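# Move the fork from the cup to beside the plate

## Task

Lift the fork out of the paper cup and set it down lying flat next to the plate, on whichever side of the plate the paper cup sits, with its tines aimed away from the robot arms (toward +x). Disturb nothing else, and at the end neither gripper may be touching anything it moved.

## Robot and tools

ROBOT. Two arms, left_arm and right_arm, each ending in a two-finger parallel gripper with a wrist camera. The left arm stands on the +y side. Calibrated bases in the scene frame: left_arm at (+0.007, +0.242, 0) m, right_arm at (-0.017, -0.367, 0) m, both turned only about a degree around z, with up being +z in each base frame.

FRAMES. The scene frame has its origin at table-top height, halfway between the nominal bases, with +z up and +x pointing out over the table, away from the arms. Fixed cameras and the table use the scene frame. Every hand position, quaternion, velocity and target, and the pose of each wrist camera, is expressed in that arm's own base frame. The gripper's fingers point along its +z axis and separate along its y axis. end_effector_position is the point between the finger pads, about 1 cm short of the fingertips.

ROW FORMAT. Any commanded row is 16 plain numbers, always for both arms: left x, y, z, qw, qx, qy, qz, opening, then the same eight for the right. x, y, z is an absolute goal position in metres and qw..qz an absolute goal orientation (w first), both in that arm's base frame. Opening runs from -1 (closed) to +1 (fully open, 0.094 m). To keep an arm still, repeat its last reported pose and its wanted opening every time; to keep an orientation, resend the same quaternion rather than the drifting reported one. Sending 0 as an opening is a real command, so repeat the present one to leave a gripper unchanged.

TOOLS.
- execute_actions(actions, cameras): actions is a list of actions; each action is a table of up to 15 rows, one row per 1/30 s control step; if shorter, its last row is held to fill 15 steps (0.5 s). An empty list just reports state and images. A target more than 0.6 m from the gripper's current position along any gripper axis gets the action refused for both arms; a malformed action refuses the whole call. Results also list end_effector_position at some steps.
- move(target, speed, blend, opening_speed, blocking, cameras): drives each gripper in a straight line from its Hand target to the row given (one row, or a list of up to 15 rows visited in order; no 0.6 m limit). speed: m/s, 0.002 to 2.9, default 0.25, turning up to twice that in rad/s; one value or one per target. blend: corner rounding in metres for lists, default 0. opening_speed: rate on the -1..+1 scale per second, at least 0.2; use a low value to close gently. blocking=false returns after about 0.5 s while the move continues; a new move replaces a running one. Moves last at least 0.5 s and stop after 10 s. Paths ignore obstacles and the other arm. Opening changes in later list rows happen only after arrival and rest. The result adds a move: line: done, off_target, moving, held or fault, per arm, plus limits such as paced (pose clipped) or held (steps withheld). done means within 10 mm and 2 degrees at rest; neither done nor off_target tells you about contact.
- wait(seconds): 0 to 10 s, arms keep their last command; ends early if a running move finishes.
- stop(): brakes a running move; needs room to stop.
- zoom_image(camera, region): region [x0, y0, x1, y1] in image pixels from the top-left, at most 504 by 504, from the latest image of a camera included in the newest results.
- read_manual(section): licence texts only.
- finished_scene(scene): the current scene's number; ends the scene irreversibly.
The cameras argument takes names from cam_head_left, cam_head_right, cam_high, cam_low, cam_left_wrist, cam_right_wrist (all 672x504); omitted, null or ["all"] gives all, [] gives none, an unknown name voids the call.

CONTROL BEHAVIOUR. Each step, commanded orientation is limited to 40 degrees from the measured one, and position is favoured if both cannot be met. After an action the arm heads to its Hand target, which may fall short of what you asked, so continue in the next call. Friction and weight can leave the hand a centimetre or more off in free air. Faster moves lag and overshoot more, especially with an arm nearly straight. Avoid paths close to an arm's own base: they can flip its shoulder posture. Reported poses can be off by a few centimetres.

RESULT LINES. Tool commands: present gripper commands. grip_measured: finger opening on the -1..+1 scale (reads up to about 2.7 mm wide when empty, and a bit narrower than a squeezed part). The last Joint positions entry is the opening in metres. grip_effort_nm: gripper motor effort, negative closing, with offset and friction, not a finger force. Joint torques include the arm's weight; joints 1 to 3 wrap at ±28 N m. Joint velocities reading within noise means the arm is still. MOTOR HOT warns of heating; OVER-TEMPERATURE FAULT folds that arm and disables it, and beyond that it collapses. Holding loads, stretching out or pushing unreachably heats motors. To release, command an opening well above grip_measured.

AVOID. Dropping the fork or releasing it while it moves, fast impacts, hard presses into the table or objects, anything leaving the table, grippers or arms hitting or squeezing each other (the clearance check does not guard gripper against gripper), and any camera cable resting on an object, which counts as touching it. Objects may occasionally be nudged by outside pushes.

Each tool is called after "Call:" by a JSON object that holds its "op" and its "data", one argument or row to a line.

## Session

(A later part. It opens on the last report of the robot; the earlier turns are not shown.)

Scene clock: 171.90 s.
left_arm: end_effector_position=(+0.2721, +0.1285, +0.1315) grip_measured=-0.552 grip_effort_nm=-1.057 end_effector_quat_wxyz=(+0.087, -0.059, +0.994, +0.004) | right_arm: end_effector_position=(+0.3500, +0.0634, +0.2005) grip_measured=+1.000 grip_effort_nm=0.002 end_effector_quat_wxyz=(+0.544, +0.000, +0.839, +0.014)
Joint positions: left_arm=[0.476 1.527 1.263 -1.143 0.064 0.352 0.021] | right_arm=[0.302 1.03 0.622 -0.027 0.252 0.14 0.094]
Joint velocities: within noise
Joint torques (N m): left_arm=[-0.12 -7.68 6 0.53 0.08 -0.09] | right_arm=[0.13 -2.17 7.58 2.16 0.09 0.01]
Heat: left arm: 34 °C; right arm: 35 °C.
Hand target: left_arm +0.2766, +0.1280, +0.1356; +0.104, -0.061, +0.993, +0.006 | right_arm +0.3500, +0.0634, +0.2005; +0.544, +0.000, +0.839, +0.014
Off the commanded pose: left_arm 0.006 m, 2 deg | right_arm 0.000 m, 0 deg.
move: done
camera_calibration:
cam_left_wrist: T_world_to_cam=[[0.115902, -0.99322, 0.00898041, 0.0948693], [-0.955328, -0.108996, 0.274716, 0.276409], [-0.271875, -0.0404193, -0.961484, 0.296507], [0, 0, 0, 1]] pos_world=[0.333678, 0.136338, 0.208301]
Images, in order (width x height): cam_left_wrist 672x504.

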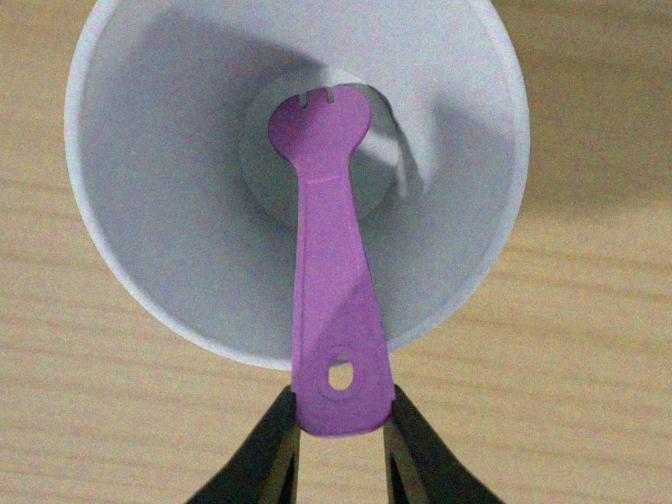

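Call:
{"op": "move", "data": {
  "target": [
    [0.2767, 0.1285, 0.215, 0.1043, -0.0607, 0.9926, 0.0064, -0.58, 0.3500, 0.0634, 0.2005, 0.544, 0, 0.839, 0.014, 1]
  ],
  "speed": 0.1
}}

Scene clock: 196.50 s.
left_arm: end_effector_position=(+0.2736, +0.1293, +0.2090) grip_measured=-0.552 grip_effort_nm=-1.048 end_effector_quat_wxyz=(+0.098, -0.059, +0.993, +0.008) | right_arm: end_effector_position=(+0.3500, +0.0634, +0.2005) grip_measured=+1.000 grip_effort_nm=0.002 end_effector_quat_wxyz=(+0.544, +0.000, +0.839, +0.014)
Joint positions: left_arm=[0.476 1.548 1.59 -1.425 0.064 0.352 0.021] | right_arm=[0.302 1.03 0.622 -0.027 0.252 0.14 0.094]
Joint velocities: within noise
Joint torques (N m): left_arm=[-0.01 -5.64 8.91 0.27 0.08 -0.07] | right_arm=[-0.2 -2.36 7.53 2.13 0.1 -0.02]
Heat: left arm: 34 °C; right arm: 35 °C.
Hand target: left_arm +0.2766, +0.1284, +0.2150; +0.105, -0.061, +0.993, +0.006 | right_arm +0.3500, +0.0634, +0.2005; +0.544, +0.000, +0.839, +0.014
Off the commanded pose: left_arm 0.007 m, 1 deg | right_arm 0.000 m, 0 deg.
move: done
camera_calibration:
cam_left_wrist: T_world_to_cam=[[0.115759, -0.993277, 0.000543032, 0.0966598], [-0.960973, -0.111856, 0.253019, 0.263062], [-0.251257, -0.0298112, -0.967461, 0.365623], [0, 0, 0, 1]] pos_world=[0.333472, 0.136335, 0.287114]

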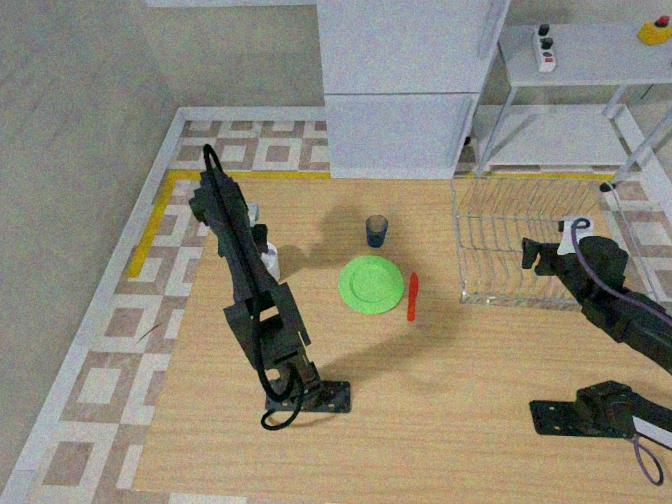

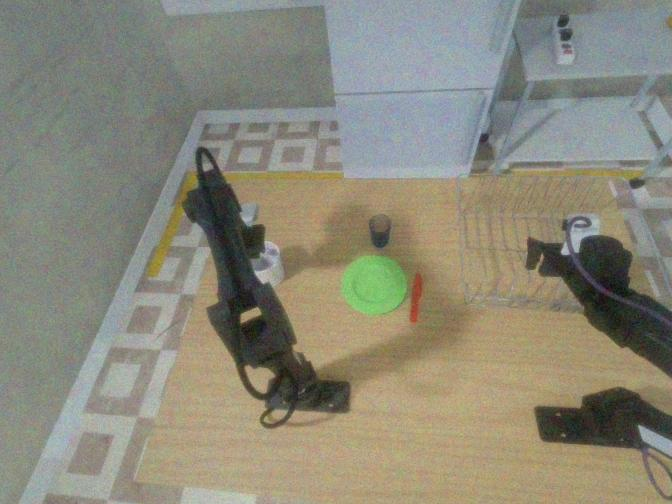

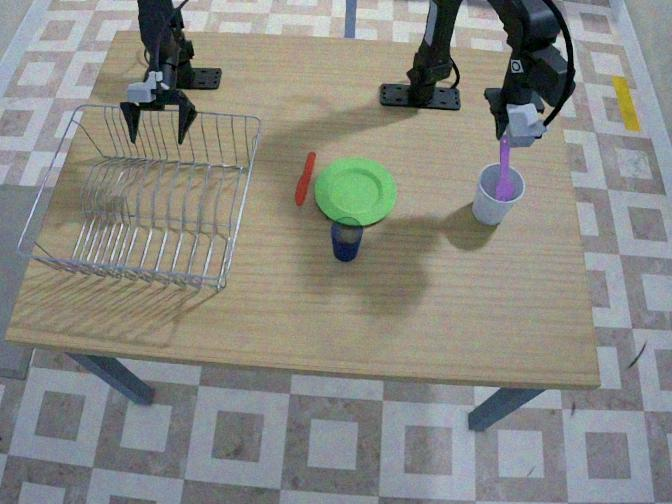

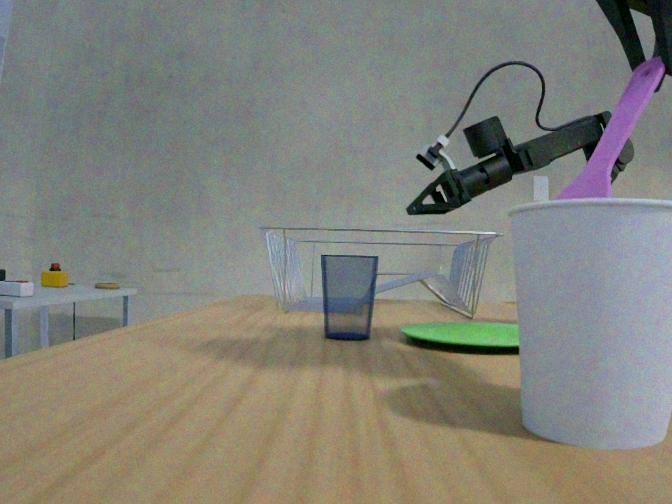

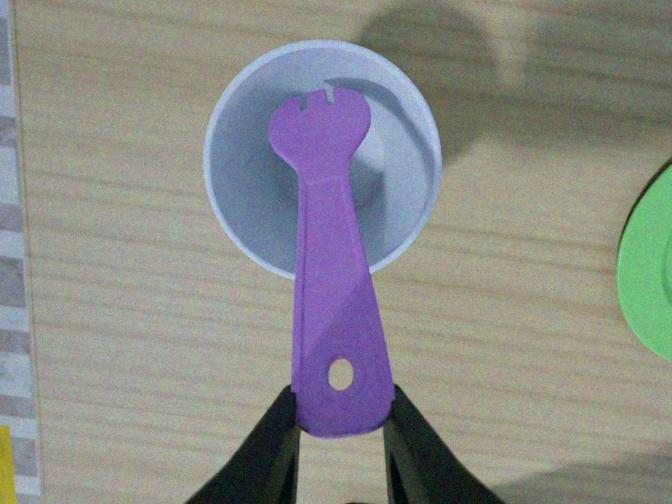

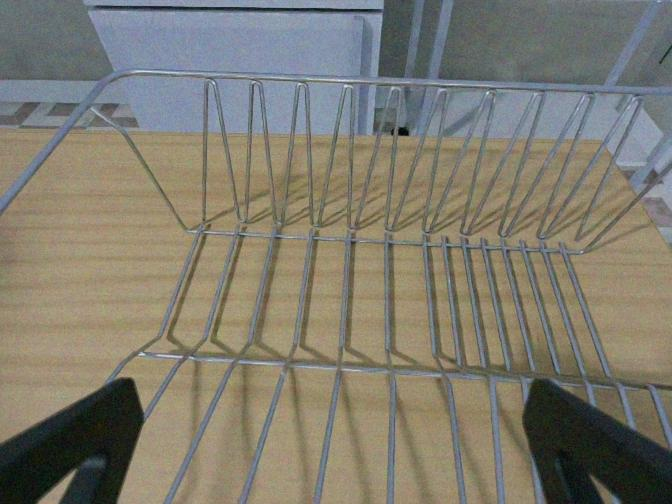

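Call:
{"op": "move", "data": {
  "target": [
    [0.285, 0.122, 0.275, 0.2587, -0.0253, 0.9656, 0.0068, -0.58, 0.3500, 0.0634, 0.2005, 0.544, 0, 0.839, 0.014, 1],
    [0.28, -0.03, 0.17, 0.3417, 0.0369, 0.9390, -0.0134, -0.58, 0.3500, 0.0634, 0.2005, 0.544, 0, 0.839, 0.014, 1]
  ],
  "speed": 0.2,
  "blend": [0.02, 0]
}}

Scene clock: 208.40 s.
left_arm: end_effector_position=(+0.2751, -0.0301, +0.1636) grip_measured=-0.553 grip_effort_nm=-1.062 end_effector_quat_wxyz=(+0.322, +0.042, +0.946, -0.015) | right_arm: end_effector_position=(+0.3500, +0.0634, +0.2005) grip_measured=+1.000 grip_effort_nm=-0.007 end_effector_quat_wxyz=(+0.544, +0.000, +0.839, +0.014)
Joint positions: left_arm=[-0.126 0.985 0.832 -0.762 -0.021 -0.03 0.021] | right_arm=[0.302 1.03 0.622 -0.027 0.252 0.14 0.094]
Joint velocities: within noise
Joint torques (N m): left_arm=[-0.31 -3.28 6.79 1.3 -0.13 -0.1] | right_arm=[-0.08 -2.41 7.72 2.17 0.06 -0.01]
Heat: left arm: 34 °C; right arm: 35 °C.
Hand target: left_arm +0.2797, -0.0299, +0.1700; +0.341, +0.037, +0.939, -0.014 | right_arm +0.3500, +0.0634, +0.2005; +0.544, +0.000, +0.839, +0.014
Off the commanded pose: left_arm 0.008 m, 2 deg | right_arm 0.000 m, 0 deg.
move: done
camera_calibration:
cam_left_wrist: T_world_to_cam=[[-0.0940769, -0.995545, 0.00626123, -0.00516215], [-0.975338, 0.0909024, -0.20113, 0.342475], [0.199665, -0.0250285, -0.979544, 0.195453], [0, 0, 0, 1]] pos_world=[0.294518, -0.031379, 0.260369]

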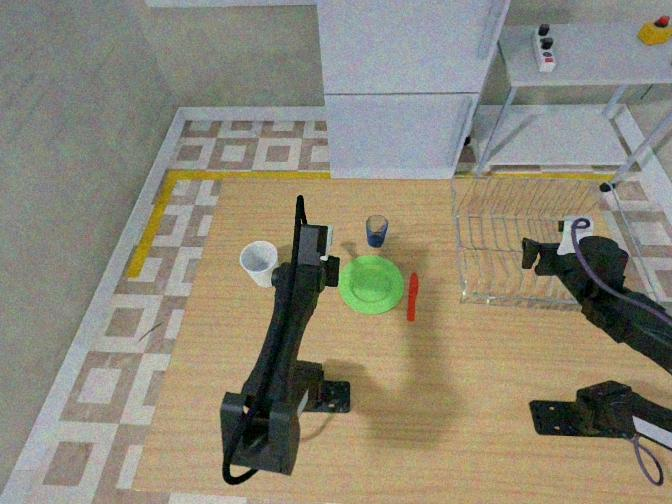

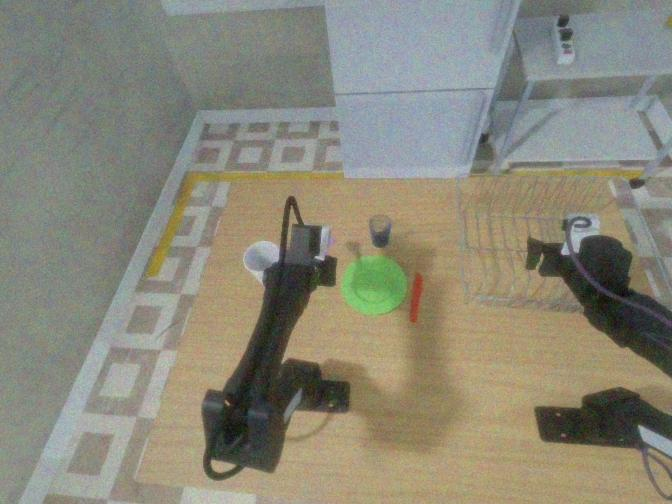

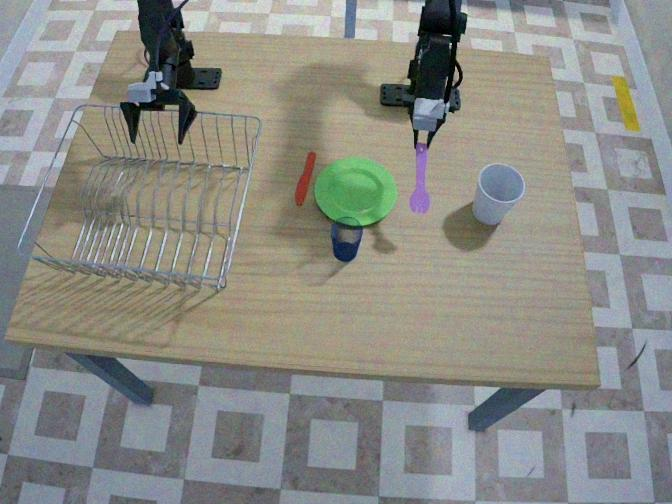

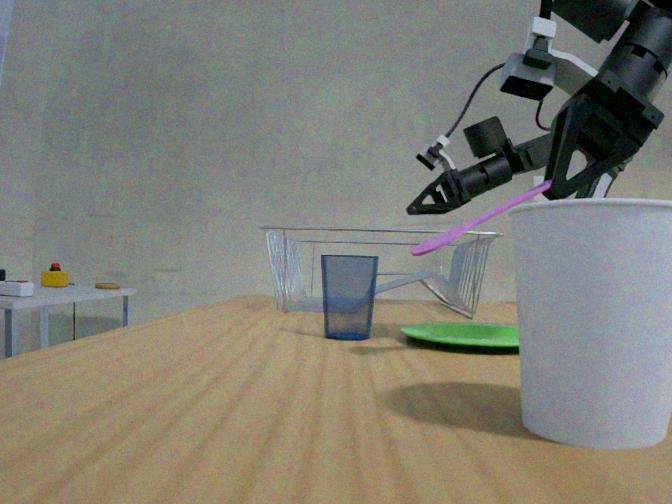

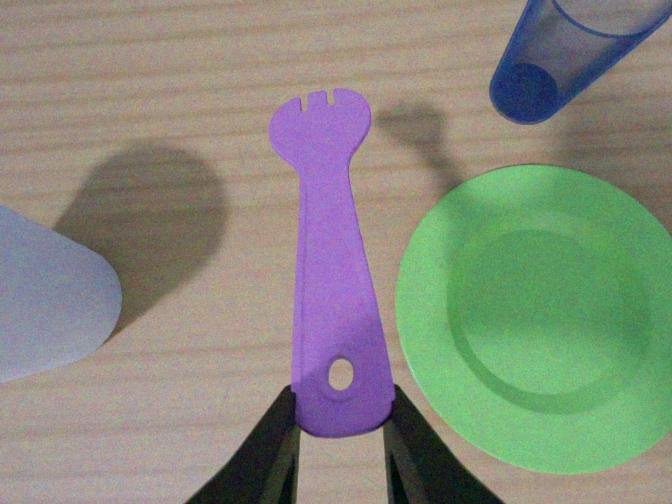

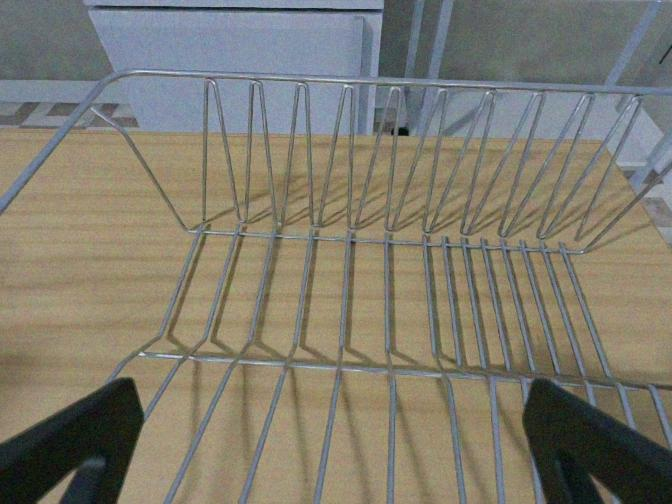

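Call:
{"op": "move", "data": {
  "target": [
    [0.28, -0.03, 0.08, 0.3417, 0.0369, 0.9390, -0.0134, -0.58, 0.3500, 0.0634, 0.2005, 0.544, 0, 0.839, 0.014, 1]
  ],
  "speed": 0.1
}}

Call:
{"op": "zoom_image", "data": {
  "camera": "cam_low",
  "region": [380, 180, 600, 380]
}}

Scene clock: 215.90 s.
left_arm: end_effector_position=(+0.2740, -0.0299, +0.0769) grip_measured=-0.553 grip_effort_nm=-1.057 end_effector_quat_wxyz=(+0.328, +0.041, +0.944, -0.016) | right_arm: end_effector_position=(+0.3500, +0.0634, +0.2005) grip_measured=+1.000 grip_effort_nm=-0.002 end_effector_quat_wxyz=(+0.544, +0.000, +0.839, +0.014)
Joint positions: left_arm=[-0.126 1.009 0.488 -0.381 -0.022 -0.031 0.021] | right_arm=[0.302 1.03 0.622 -0.027 0.252 0.14 0.094]
Joint velocities: within noise
Joint torques (N m): left_arm=[-0.31 -1.66 6.69 1.34 -0.14 -0.09] | right_arm=[-0.12 -2.54 7.66 2.11 0.09 0.06]
Heat: left arm: 34 °C; right arm: 35 °C.
Hand target: left_arm +0.2797, -0.0299, +0.0803; +0.342, +0.037, +0.939, -0.014 | right_arm +0.3500, +0.0634, +0.2005; +0.544, +0.000, +0.839, +0.014
Off the commanded pose: left_arm 0.007 m, 2 deg | right_arm 0.000 m, 0 deg.
move: done
camera_calibration:
cam_left_wrist: T_world_to_cam=[[-0.0930586, -0.995639, 0.00652467, -0.00477574], [-0.972919, 0.0895385, -0.213099, 0.324243], [0.211586, -0.0261787, -0.977009, 0.107315], [0, 0, 0, 1]] pos_world=[0.292311, -0.0309778, 0.173975]

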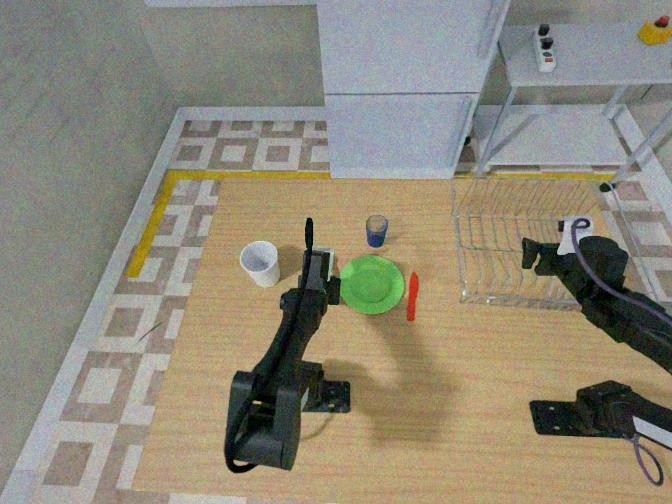

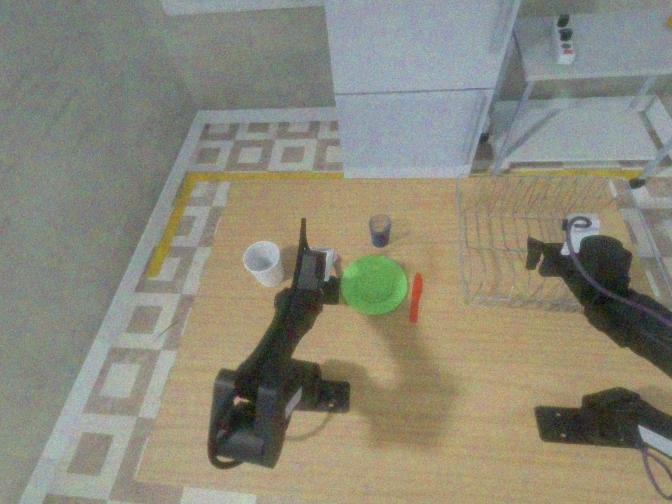

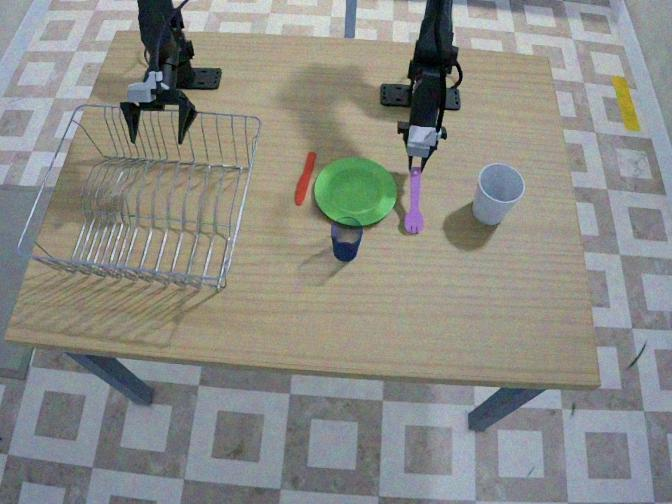

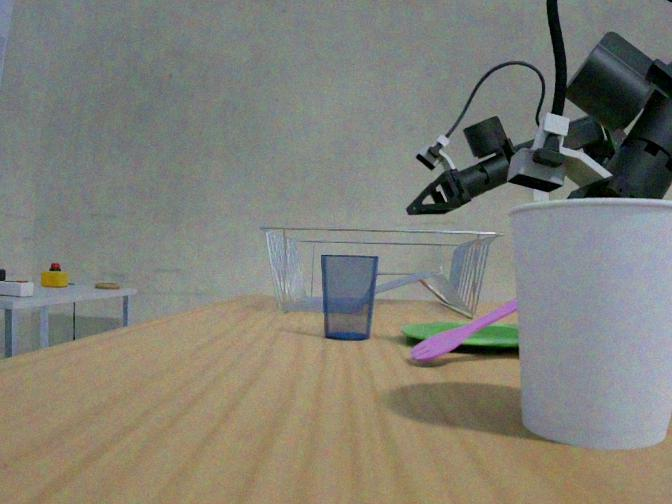

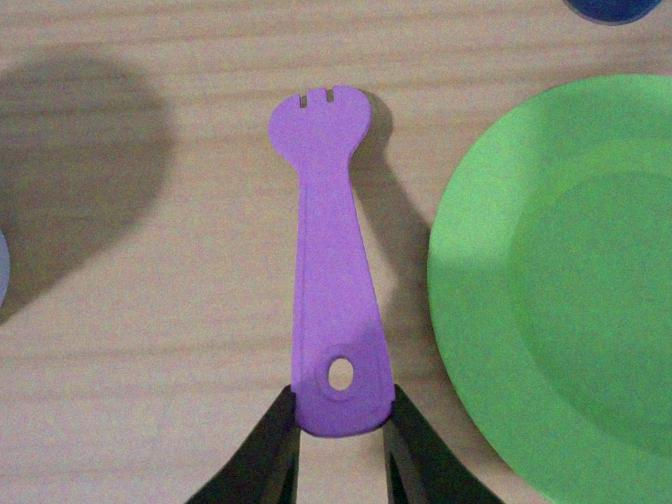

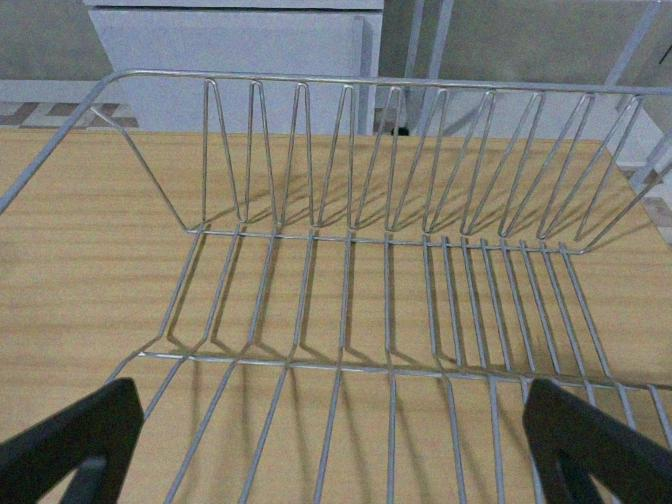

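Scaled by 2.291 from the camera's 672x504 image, which has a finer 960x720 frame.

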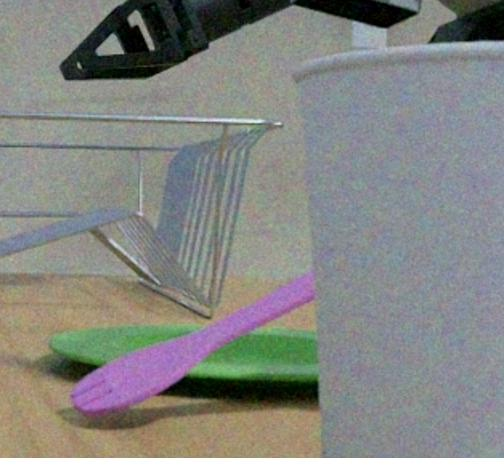

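Call:
{"op": "move", "data": {
  "target": [
    [0.272, -0.03, 0.035, 0.3417, 0.0369, 0.9390, -0.0134, -0.58, 0.3500, 0.0634, 0.2005, 0.544, 0, 0.839, 0.014, 1]
  ],
  "speed": 0.06
}}

Call:
{"op": "zoom_image", "data": {
  "camera": "cam_low",
  "region": [380, 180, 600, 380]
}}

Scene clock: 220.67 s.
left_arm: end_effector_position=(+0.2671, -0.0300, +0.0333) grip_measured=-0.556 grip_effort_nm=-1.057 end_effector_quat_wxyz=(+0.330, +0.041, +0.943, -0.016) | right_arm: end_effector_position=(+0.3500, +0.0634, +0.2005) grip_measured=+1.000 grip_effort_nm=0.002 end_effector_quat_wxyz=(+0.544, +0.000, +0.839, +0.014)
Joint positions: left_arm=[-0.133 1.071 0.323 -0.149 -0.026 -0.036 0.021] | right_arm=[0.302 1.03 0.622 -0.027 0.252 0.14 0.094]
Joint velocities: within noise
Joint torques (N m): left_arm=[-0.29 -1.28 6.02 1.43 -0.13 -0.08] | right_arm=[-0.02 -2.25 7.57 2.12 0.07 0.03]
Heat: left arm: 34 °C; right arm: 35 °C.
Hand target: left_arm +0.2717, -0.0300, +0.0353; +0.341, +0.037, +0.939, -0.014 | right_arm +0.3500, +0.0634, +0.2005; +0.544, +0.000, +0.839, +0.014
Off the commanded pose: left_arm 0.005 m, 1 deg | right_arm 0.000 m, 0 deg.
move: done
camera_calibration:
cam_left_wrist: T_world_to_cam=[[-0.0929079, -0.995654, 0.00647573, -0.00531707], [-0.971759, 0.0892575, -0.218443, 0.308138], [0.216915, -0.0265879, -0.975828, 0.064696], [0, 0, 0, 1]] pos_world=[0.284908, -0.0310774, 0.130477]

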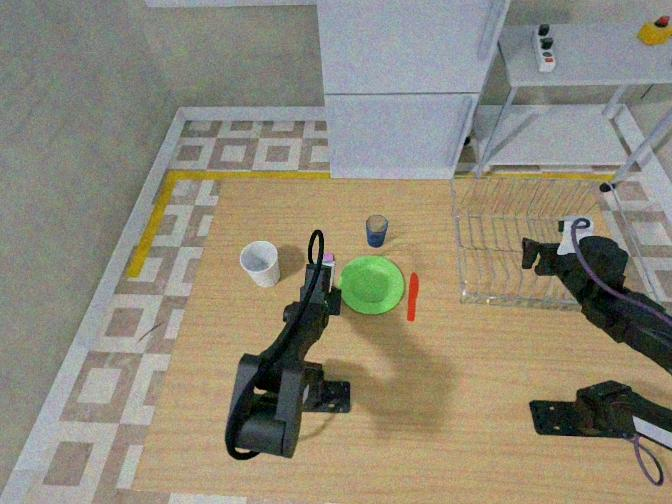

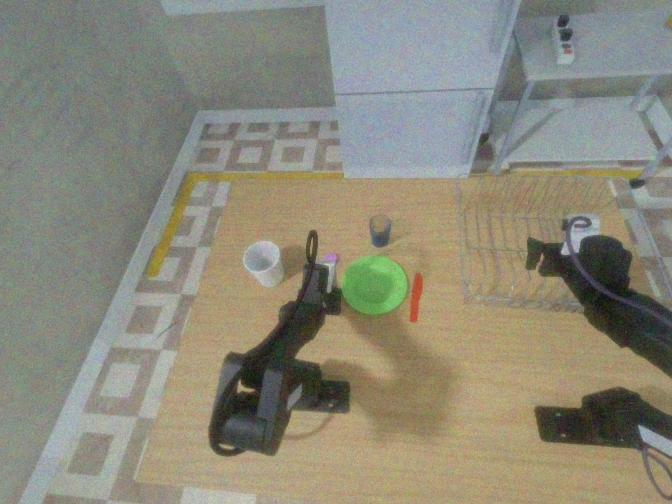

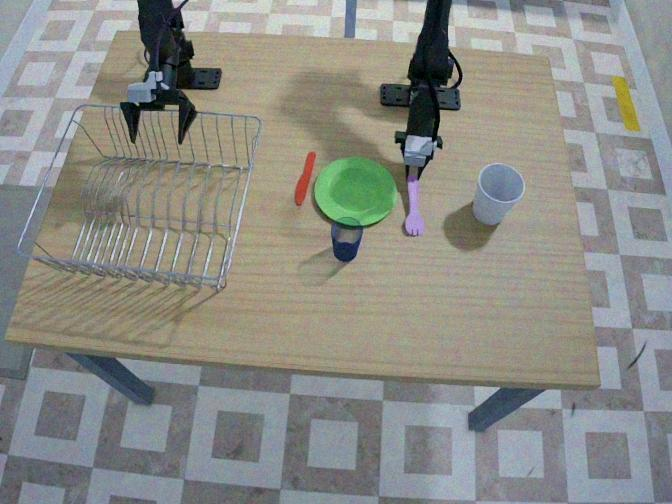

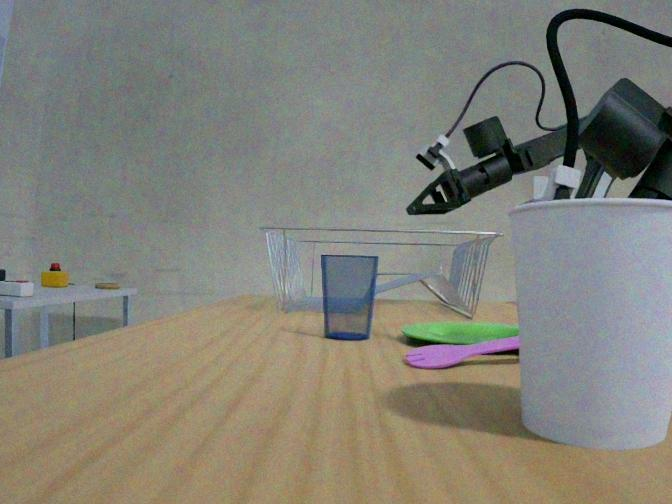

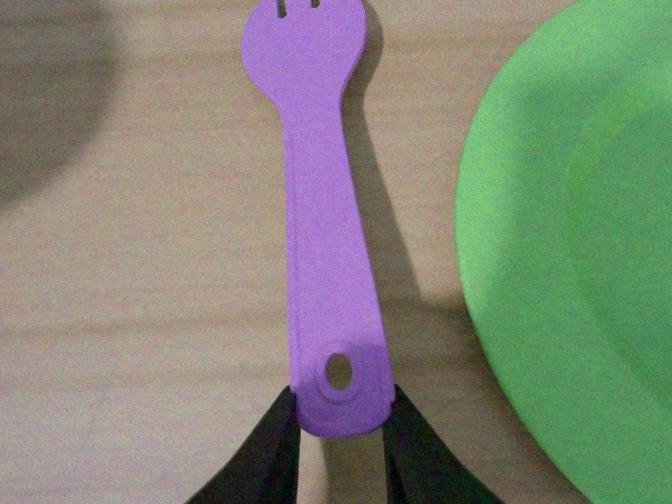

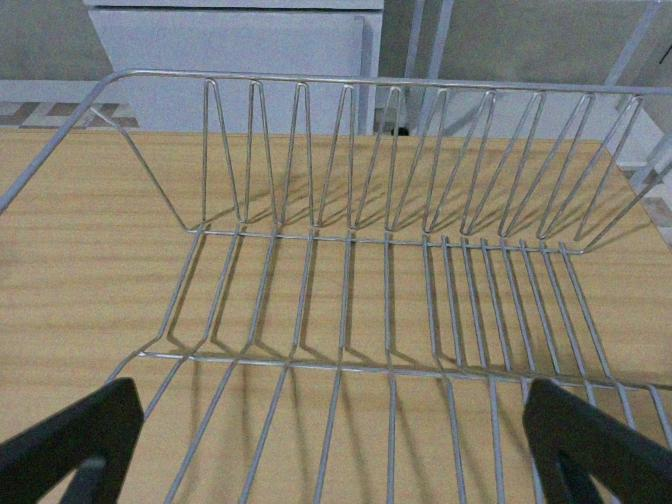

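Scaled by 2.291 from the camera's 672x504 image, which has a finer 960x720 frame.

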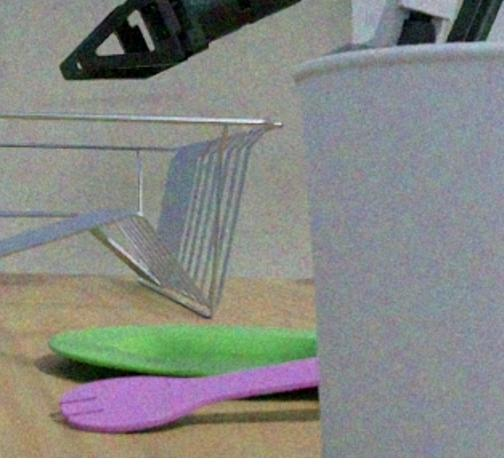

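Call:
{"op": "move", "data": {
  "target": [
    [0.268, -0.03, 0.020, 0.3417, 0.0369, 0.9390, -0.0134, -0.58, 0.3500, 0.0634, 0.2005, 0.544, 0, 0.839, 0.014, 1]
  ],
  "speed": 0.03,
  "cameras": ["cam_low", "cam_left_wrist"]
}}

Call:
{"op": "zoom_image", "data": {
  "camera": "cam_low",
  "region": [380, 180, 600, 380]
}}

Scene clock: 224.73 s.
left_arm: end_effector_position=(+0.2692, -0.0304, +0.0235) grip_measured=-0.556 grip_effort_nm=-1.053 end_effector_quat_wxyz=(+0.342, +0.041, +0.939, -0.015) | right_arm: end_effector_position=(+0.3500, +0.0634, +0.2005) grip_measured=+1.000 grip_effort_nm=-0.002 end_effector_quat_wxyz=(+0.544, +0.000, +0.839, +0.014)
Joint positions: left_arm=[-0.136 1.107 0.274 -0.038 -0.031 -0.038 0.021] | right_arm=[0.302 1.03 0.622 -0.027 0.252 0.14 0.094]
Joint velocities: within noise
Joint torques (N m): left_arm=[-0.29 -1.28 5.26 1.23 -0.12 -0.1] | right_arm=[0.02 -2.29 7.76 2.15 0.09 0.05]
Heat: left arm: 34 °C; right arm: 35 °C.
Hand target: left_arm +0.2679, -0.0299, +0.0202; +0.342, +0.037, +0.939, -0.013 | right_arm +0.3500, +0.0634, +0.2005; +0.544, +0.000, +0.839, +0.014
Off the commanded pose: left_arm 0.004 m, 1 deg | right_arm 0.000 m, 0 deg.
move: done
camera_calibration:
cam_left_wrist: T_world_to_cam=[[-0.091933, -0.995753, 0.00492395, -0.00568465], [-0.965924, 0.0879753, -0.243415, 0.30701], [0.241948, -0.027134, -0.96991, 0.047663], [0, 0, 0, 1]] pos_world=[0.284494, -0.0313765, 0.120988]
Images, in order (width x height): cam_low 672x504, cam_left_wrist 672x504.

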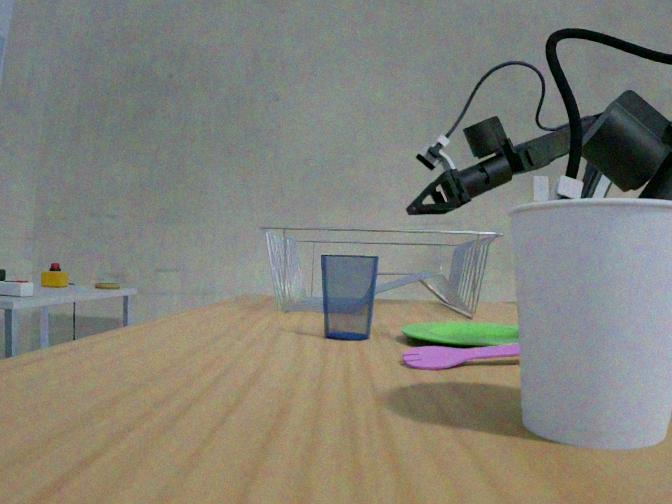

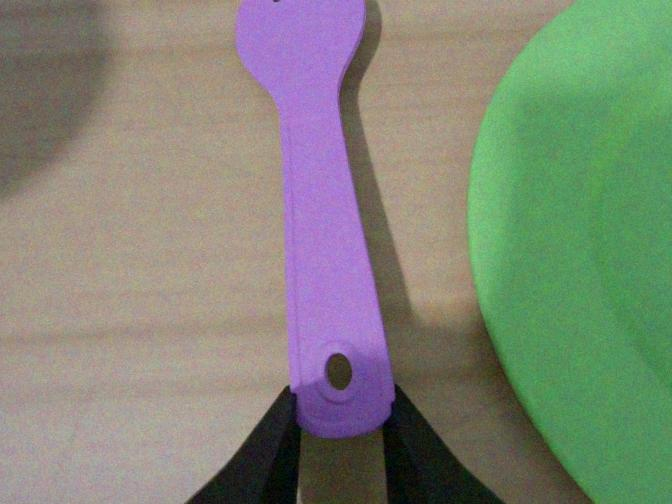

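Scaled by 2.291 from the camera's 672x504 image, which has a finer 960x720 frame.

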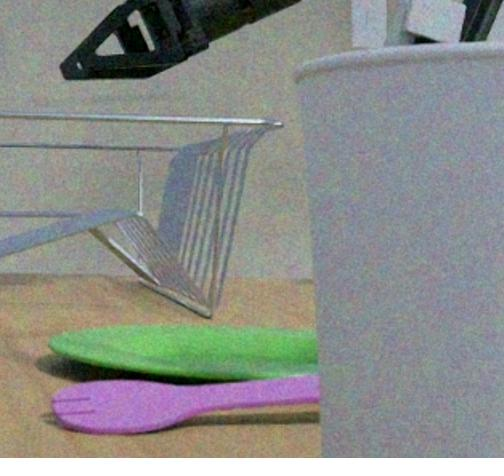

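Call:
{"op": "move", "data": {
  "target": [
    [0.268, -0.03, 0.023, 0.3417, 0.0369, 0.9390, -0.0134, -0.3, 0.3500, 0.0634, 0.2005, 0.544, 0, 0.839, 0.014, 1]
  ],
  "speed": 0.03,
  "opening_speed": 0.25,
  "cameras": ["cam_low", "cam_left_wrist"]
}}

Call:
{"op": "zoom_image", "data": {
  "camera": "cam_low",
  "region": [380, 180, 600, 380]
}}

Scene clock: 230.43 s.
left_arm: end_effector_position=(+0.2692, -0.0303, +0.0234) grip_measured=-0.303 grip_effort_nm=0.115 end_effector_quat_wxyz=(+0.342, +0.040, +0.939, -0.015) | right_arm: end_effector_position=(+0.3500, +0.0634, +0.2005) grip_measured=+1.000 grip_effort_nm=-0.002 end_effector_quat_wxyz=(+0.544, +0.000, +0.839, +0.014)
Joint positions: left_arm=[-0.136 1.107 0.274 -0.038 -0.031 -0.039 0.033] | right_arm=[0.302 1.03 0.622 -0.027 0.252 0.14 0.094]
Joint velocities: within noise
Joint torques (N m): left_arm=[-0.31 -2.43 5.97 1.08 -0.11 -0.1] | right_arm=[0.09 -2.3 7.71 2.14 0.09 0.02]
Heat: left arm: 34 °C; right arm: 35 °C.
Hand target: left_arm +0.2680, -0.0299, +0.0229; +0.342, +0.037, +0.939, -0.013 | right_arm +0.3500, +0.0634, +0.2005; +0.544, +0.000, +0.839, +0.014
Off the commanded pose: left_arm 0.001 m, 0 deg | right_arm 0.000 m, 0 deg.
move: done
camera_calibration:
cam_left_wrist: T_world_to_cam=[[-0.0913636, -0.995806, 0.00480591, -0.00573377], [-0.966053, 0.0874607, -0.243089, 0.306958], [0.241649, -0.0268522, -0.969992, 0.0476723], [0, 0, 0, 1]] pos_world=[0.284494, -0.0312764, 0.120887]
Images, in order (width x height): cam_low 672x504, cam_left_wrist 672x504.

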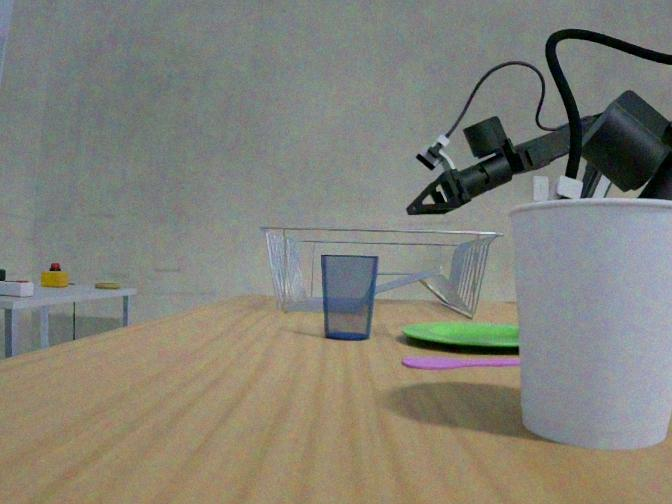

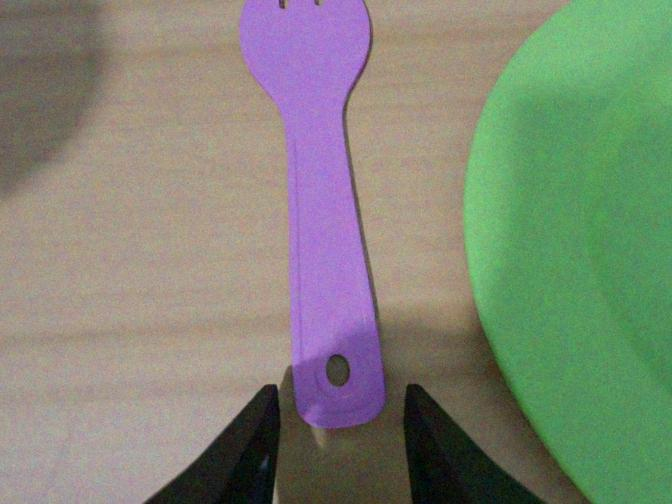

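Scaled by 2.291 from the camera's 672x504 image, which has a finer 960x720 frame.

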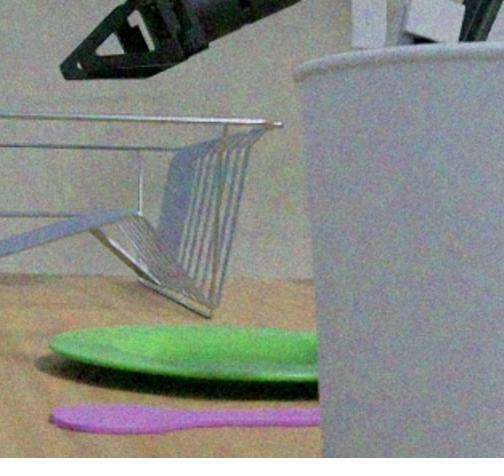

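Flat. Retreat upward.

Call:
{"op": "move", "data": {
  "target": [
    [0.24, -0.03, 0.12, 0.3417, 0.0369, 0.9390, -0.0134, -0.3, 0.3500, 0.0634, 0.2005, 0.544, 0, 0.839, 0.014, 1]
  ],
  "speed": 0.15
}}

Scene clock: 233.37 s.
left_arm: end_effector_position=(+0.2352, -0.0301, +0.1065) grip_measured=-0.303 grip_effort_nm=0.105 end_effector_quat_wxyz=(+0.325, +0.042, +0.945, -0.015) | right_arm: end_effector_position=(+0.3500, +0.0634, +0.2005) grip_measured=+1.000 grip_effort_nm=-0.002 end_effector_quat_wxyz=(+0.544, +0.000, +0.839, +0.014)
Joint positions: left_arm=[-0.167 0.779 0.532 -0.662 -0.047 -0.062 0.033] | right_arm=[0.302 1.03 0.622 -0.027 0.252 0.14 0.094]
Joint velocities: within noise
Joint torques (N m): left_arm=[-0.29 -1.29 10 1.01 -0.14 -0.08] | right_arm=[0.01 -2.37 7.75 2.14 0.07 -0.01]
Heat: left arm: 34 °C; right arm: 35 °C.
Hand target: left_arm +0.2400, -0.0300, +0.1199; +0.342, +0.037, +0.939, -0.014 | right_arm +0.3500, +0.0634, +0.2005; +0.544, +0.000, +0.839, +0.014
Off the commanded pose: left_arm 0.014 m, 2 deg | right_arm 0.000 m, 0 deg.
move: off_target (left_arm)
camera_calibration:
cam_left_wrist: T_world_to_cam=[[-0.093947, -0.995565, 0.00488843, -0.00847997], [-0.973834, 0.0908735, -0.208302, 0.292514], [0.206934, -0.0243299, -0.978052, 0.145697], [0, 0, 0, 1]] pos_world=[0.253914, -0.0314794, 0.203472]

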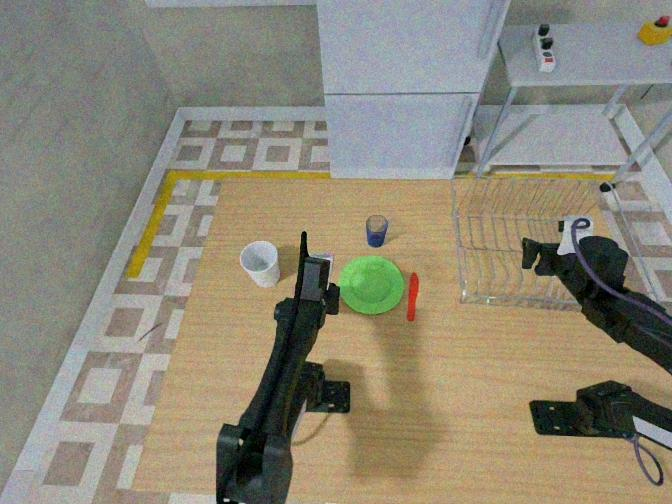

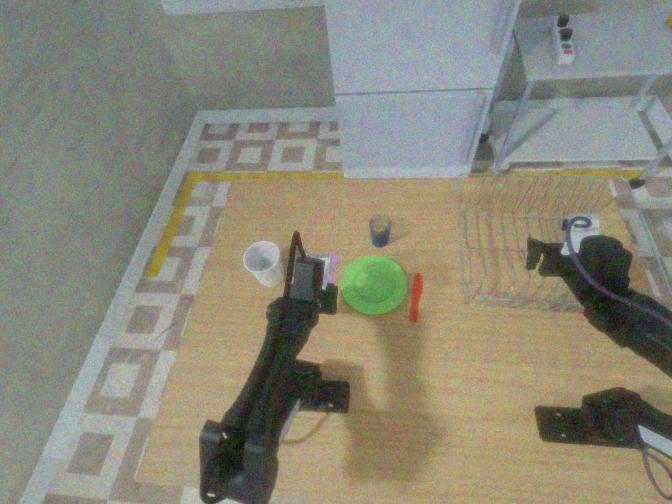

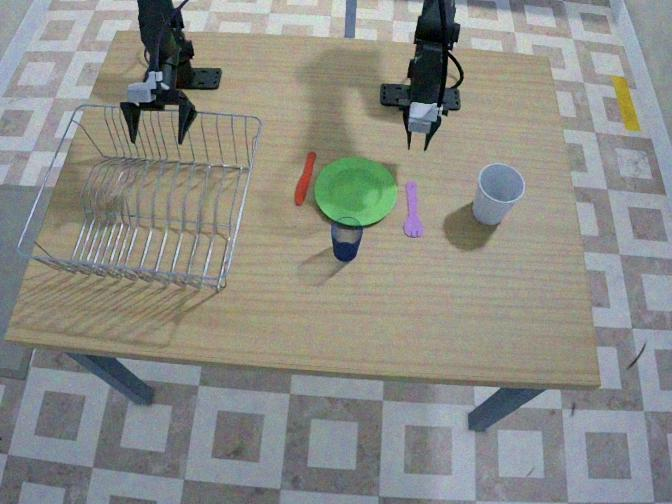

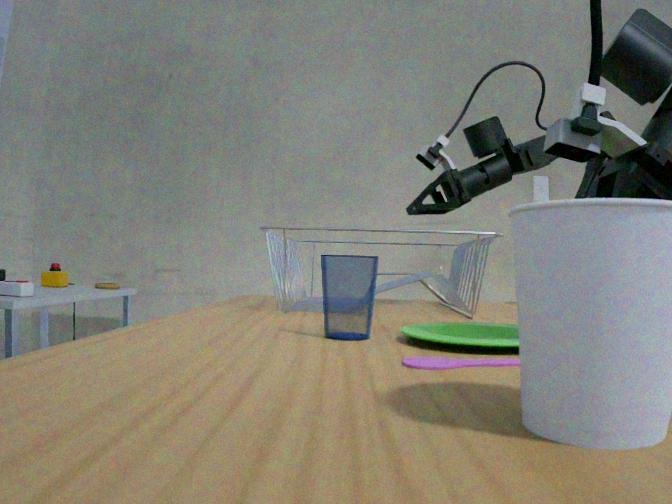

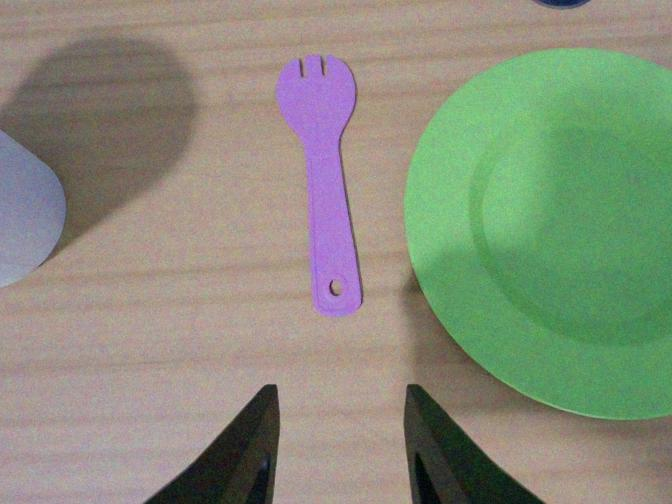

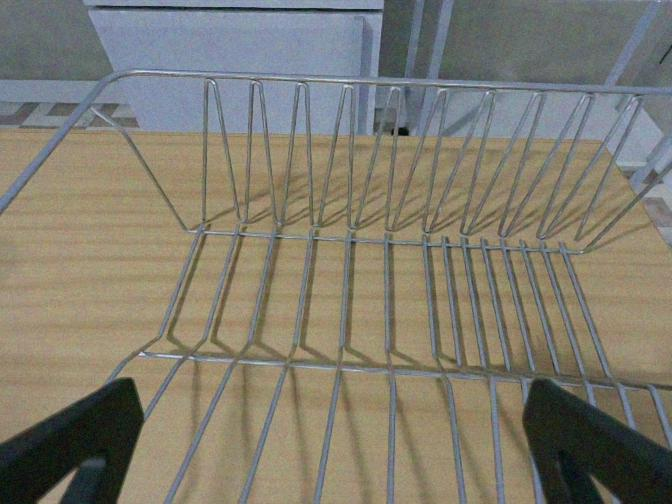

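Call:
{"op": "finished_scene", "data": {
  "scene": 1
}}

The scene is finished: the task was done.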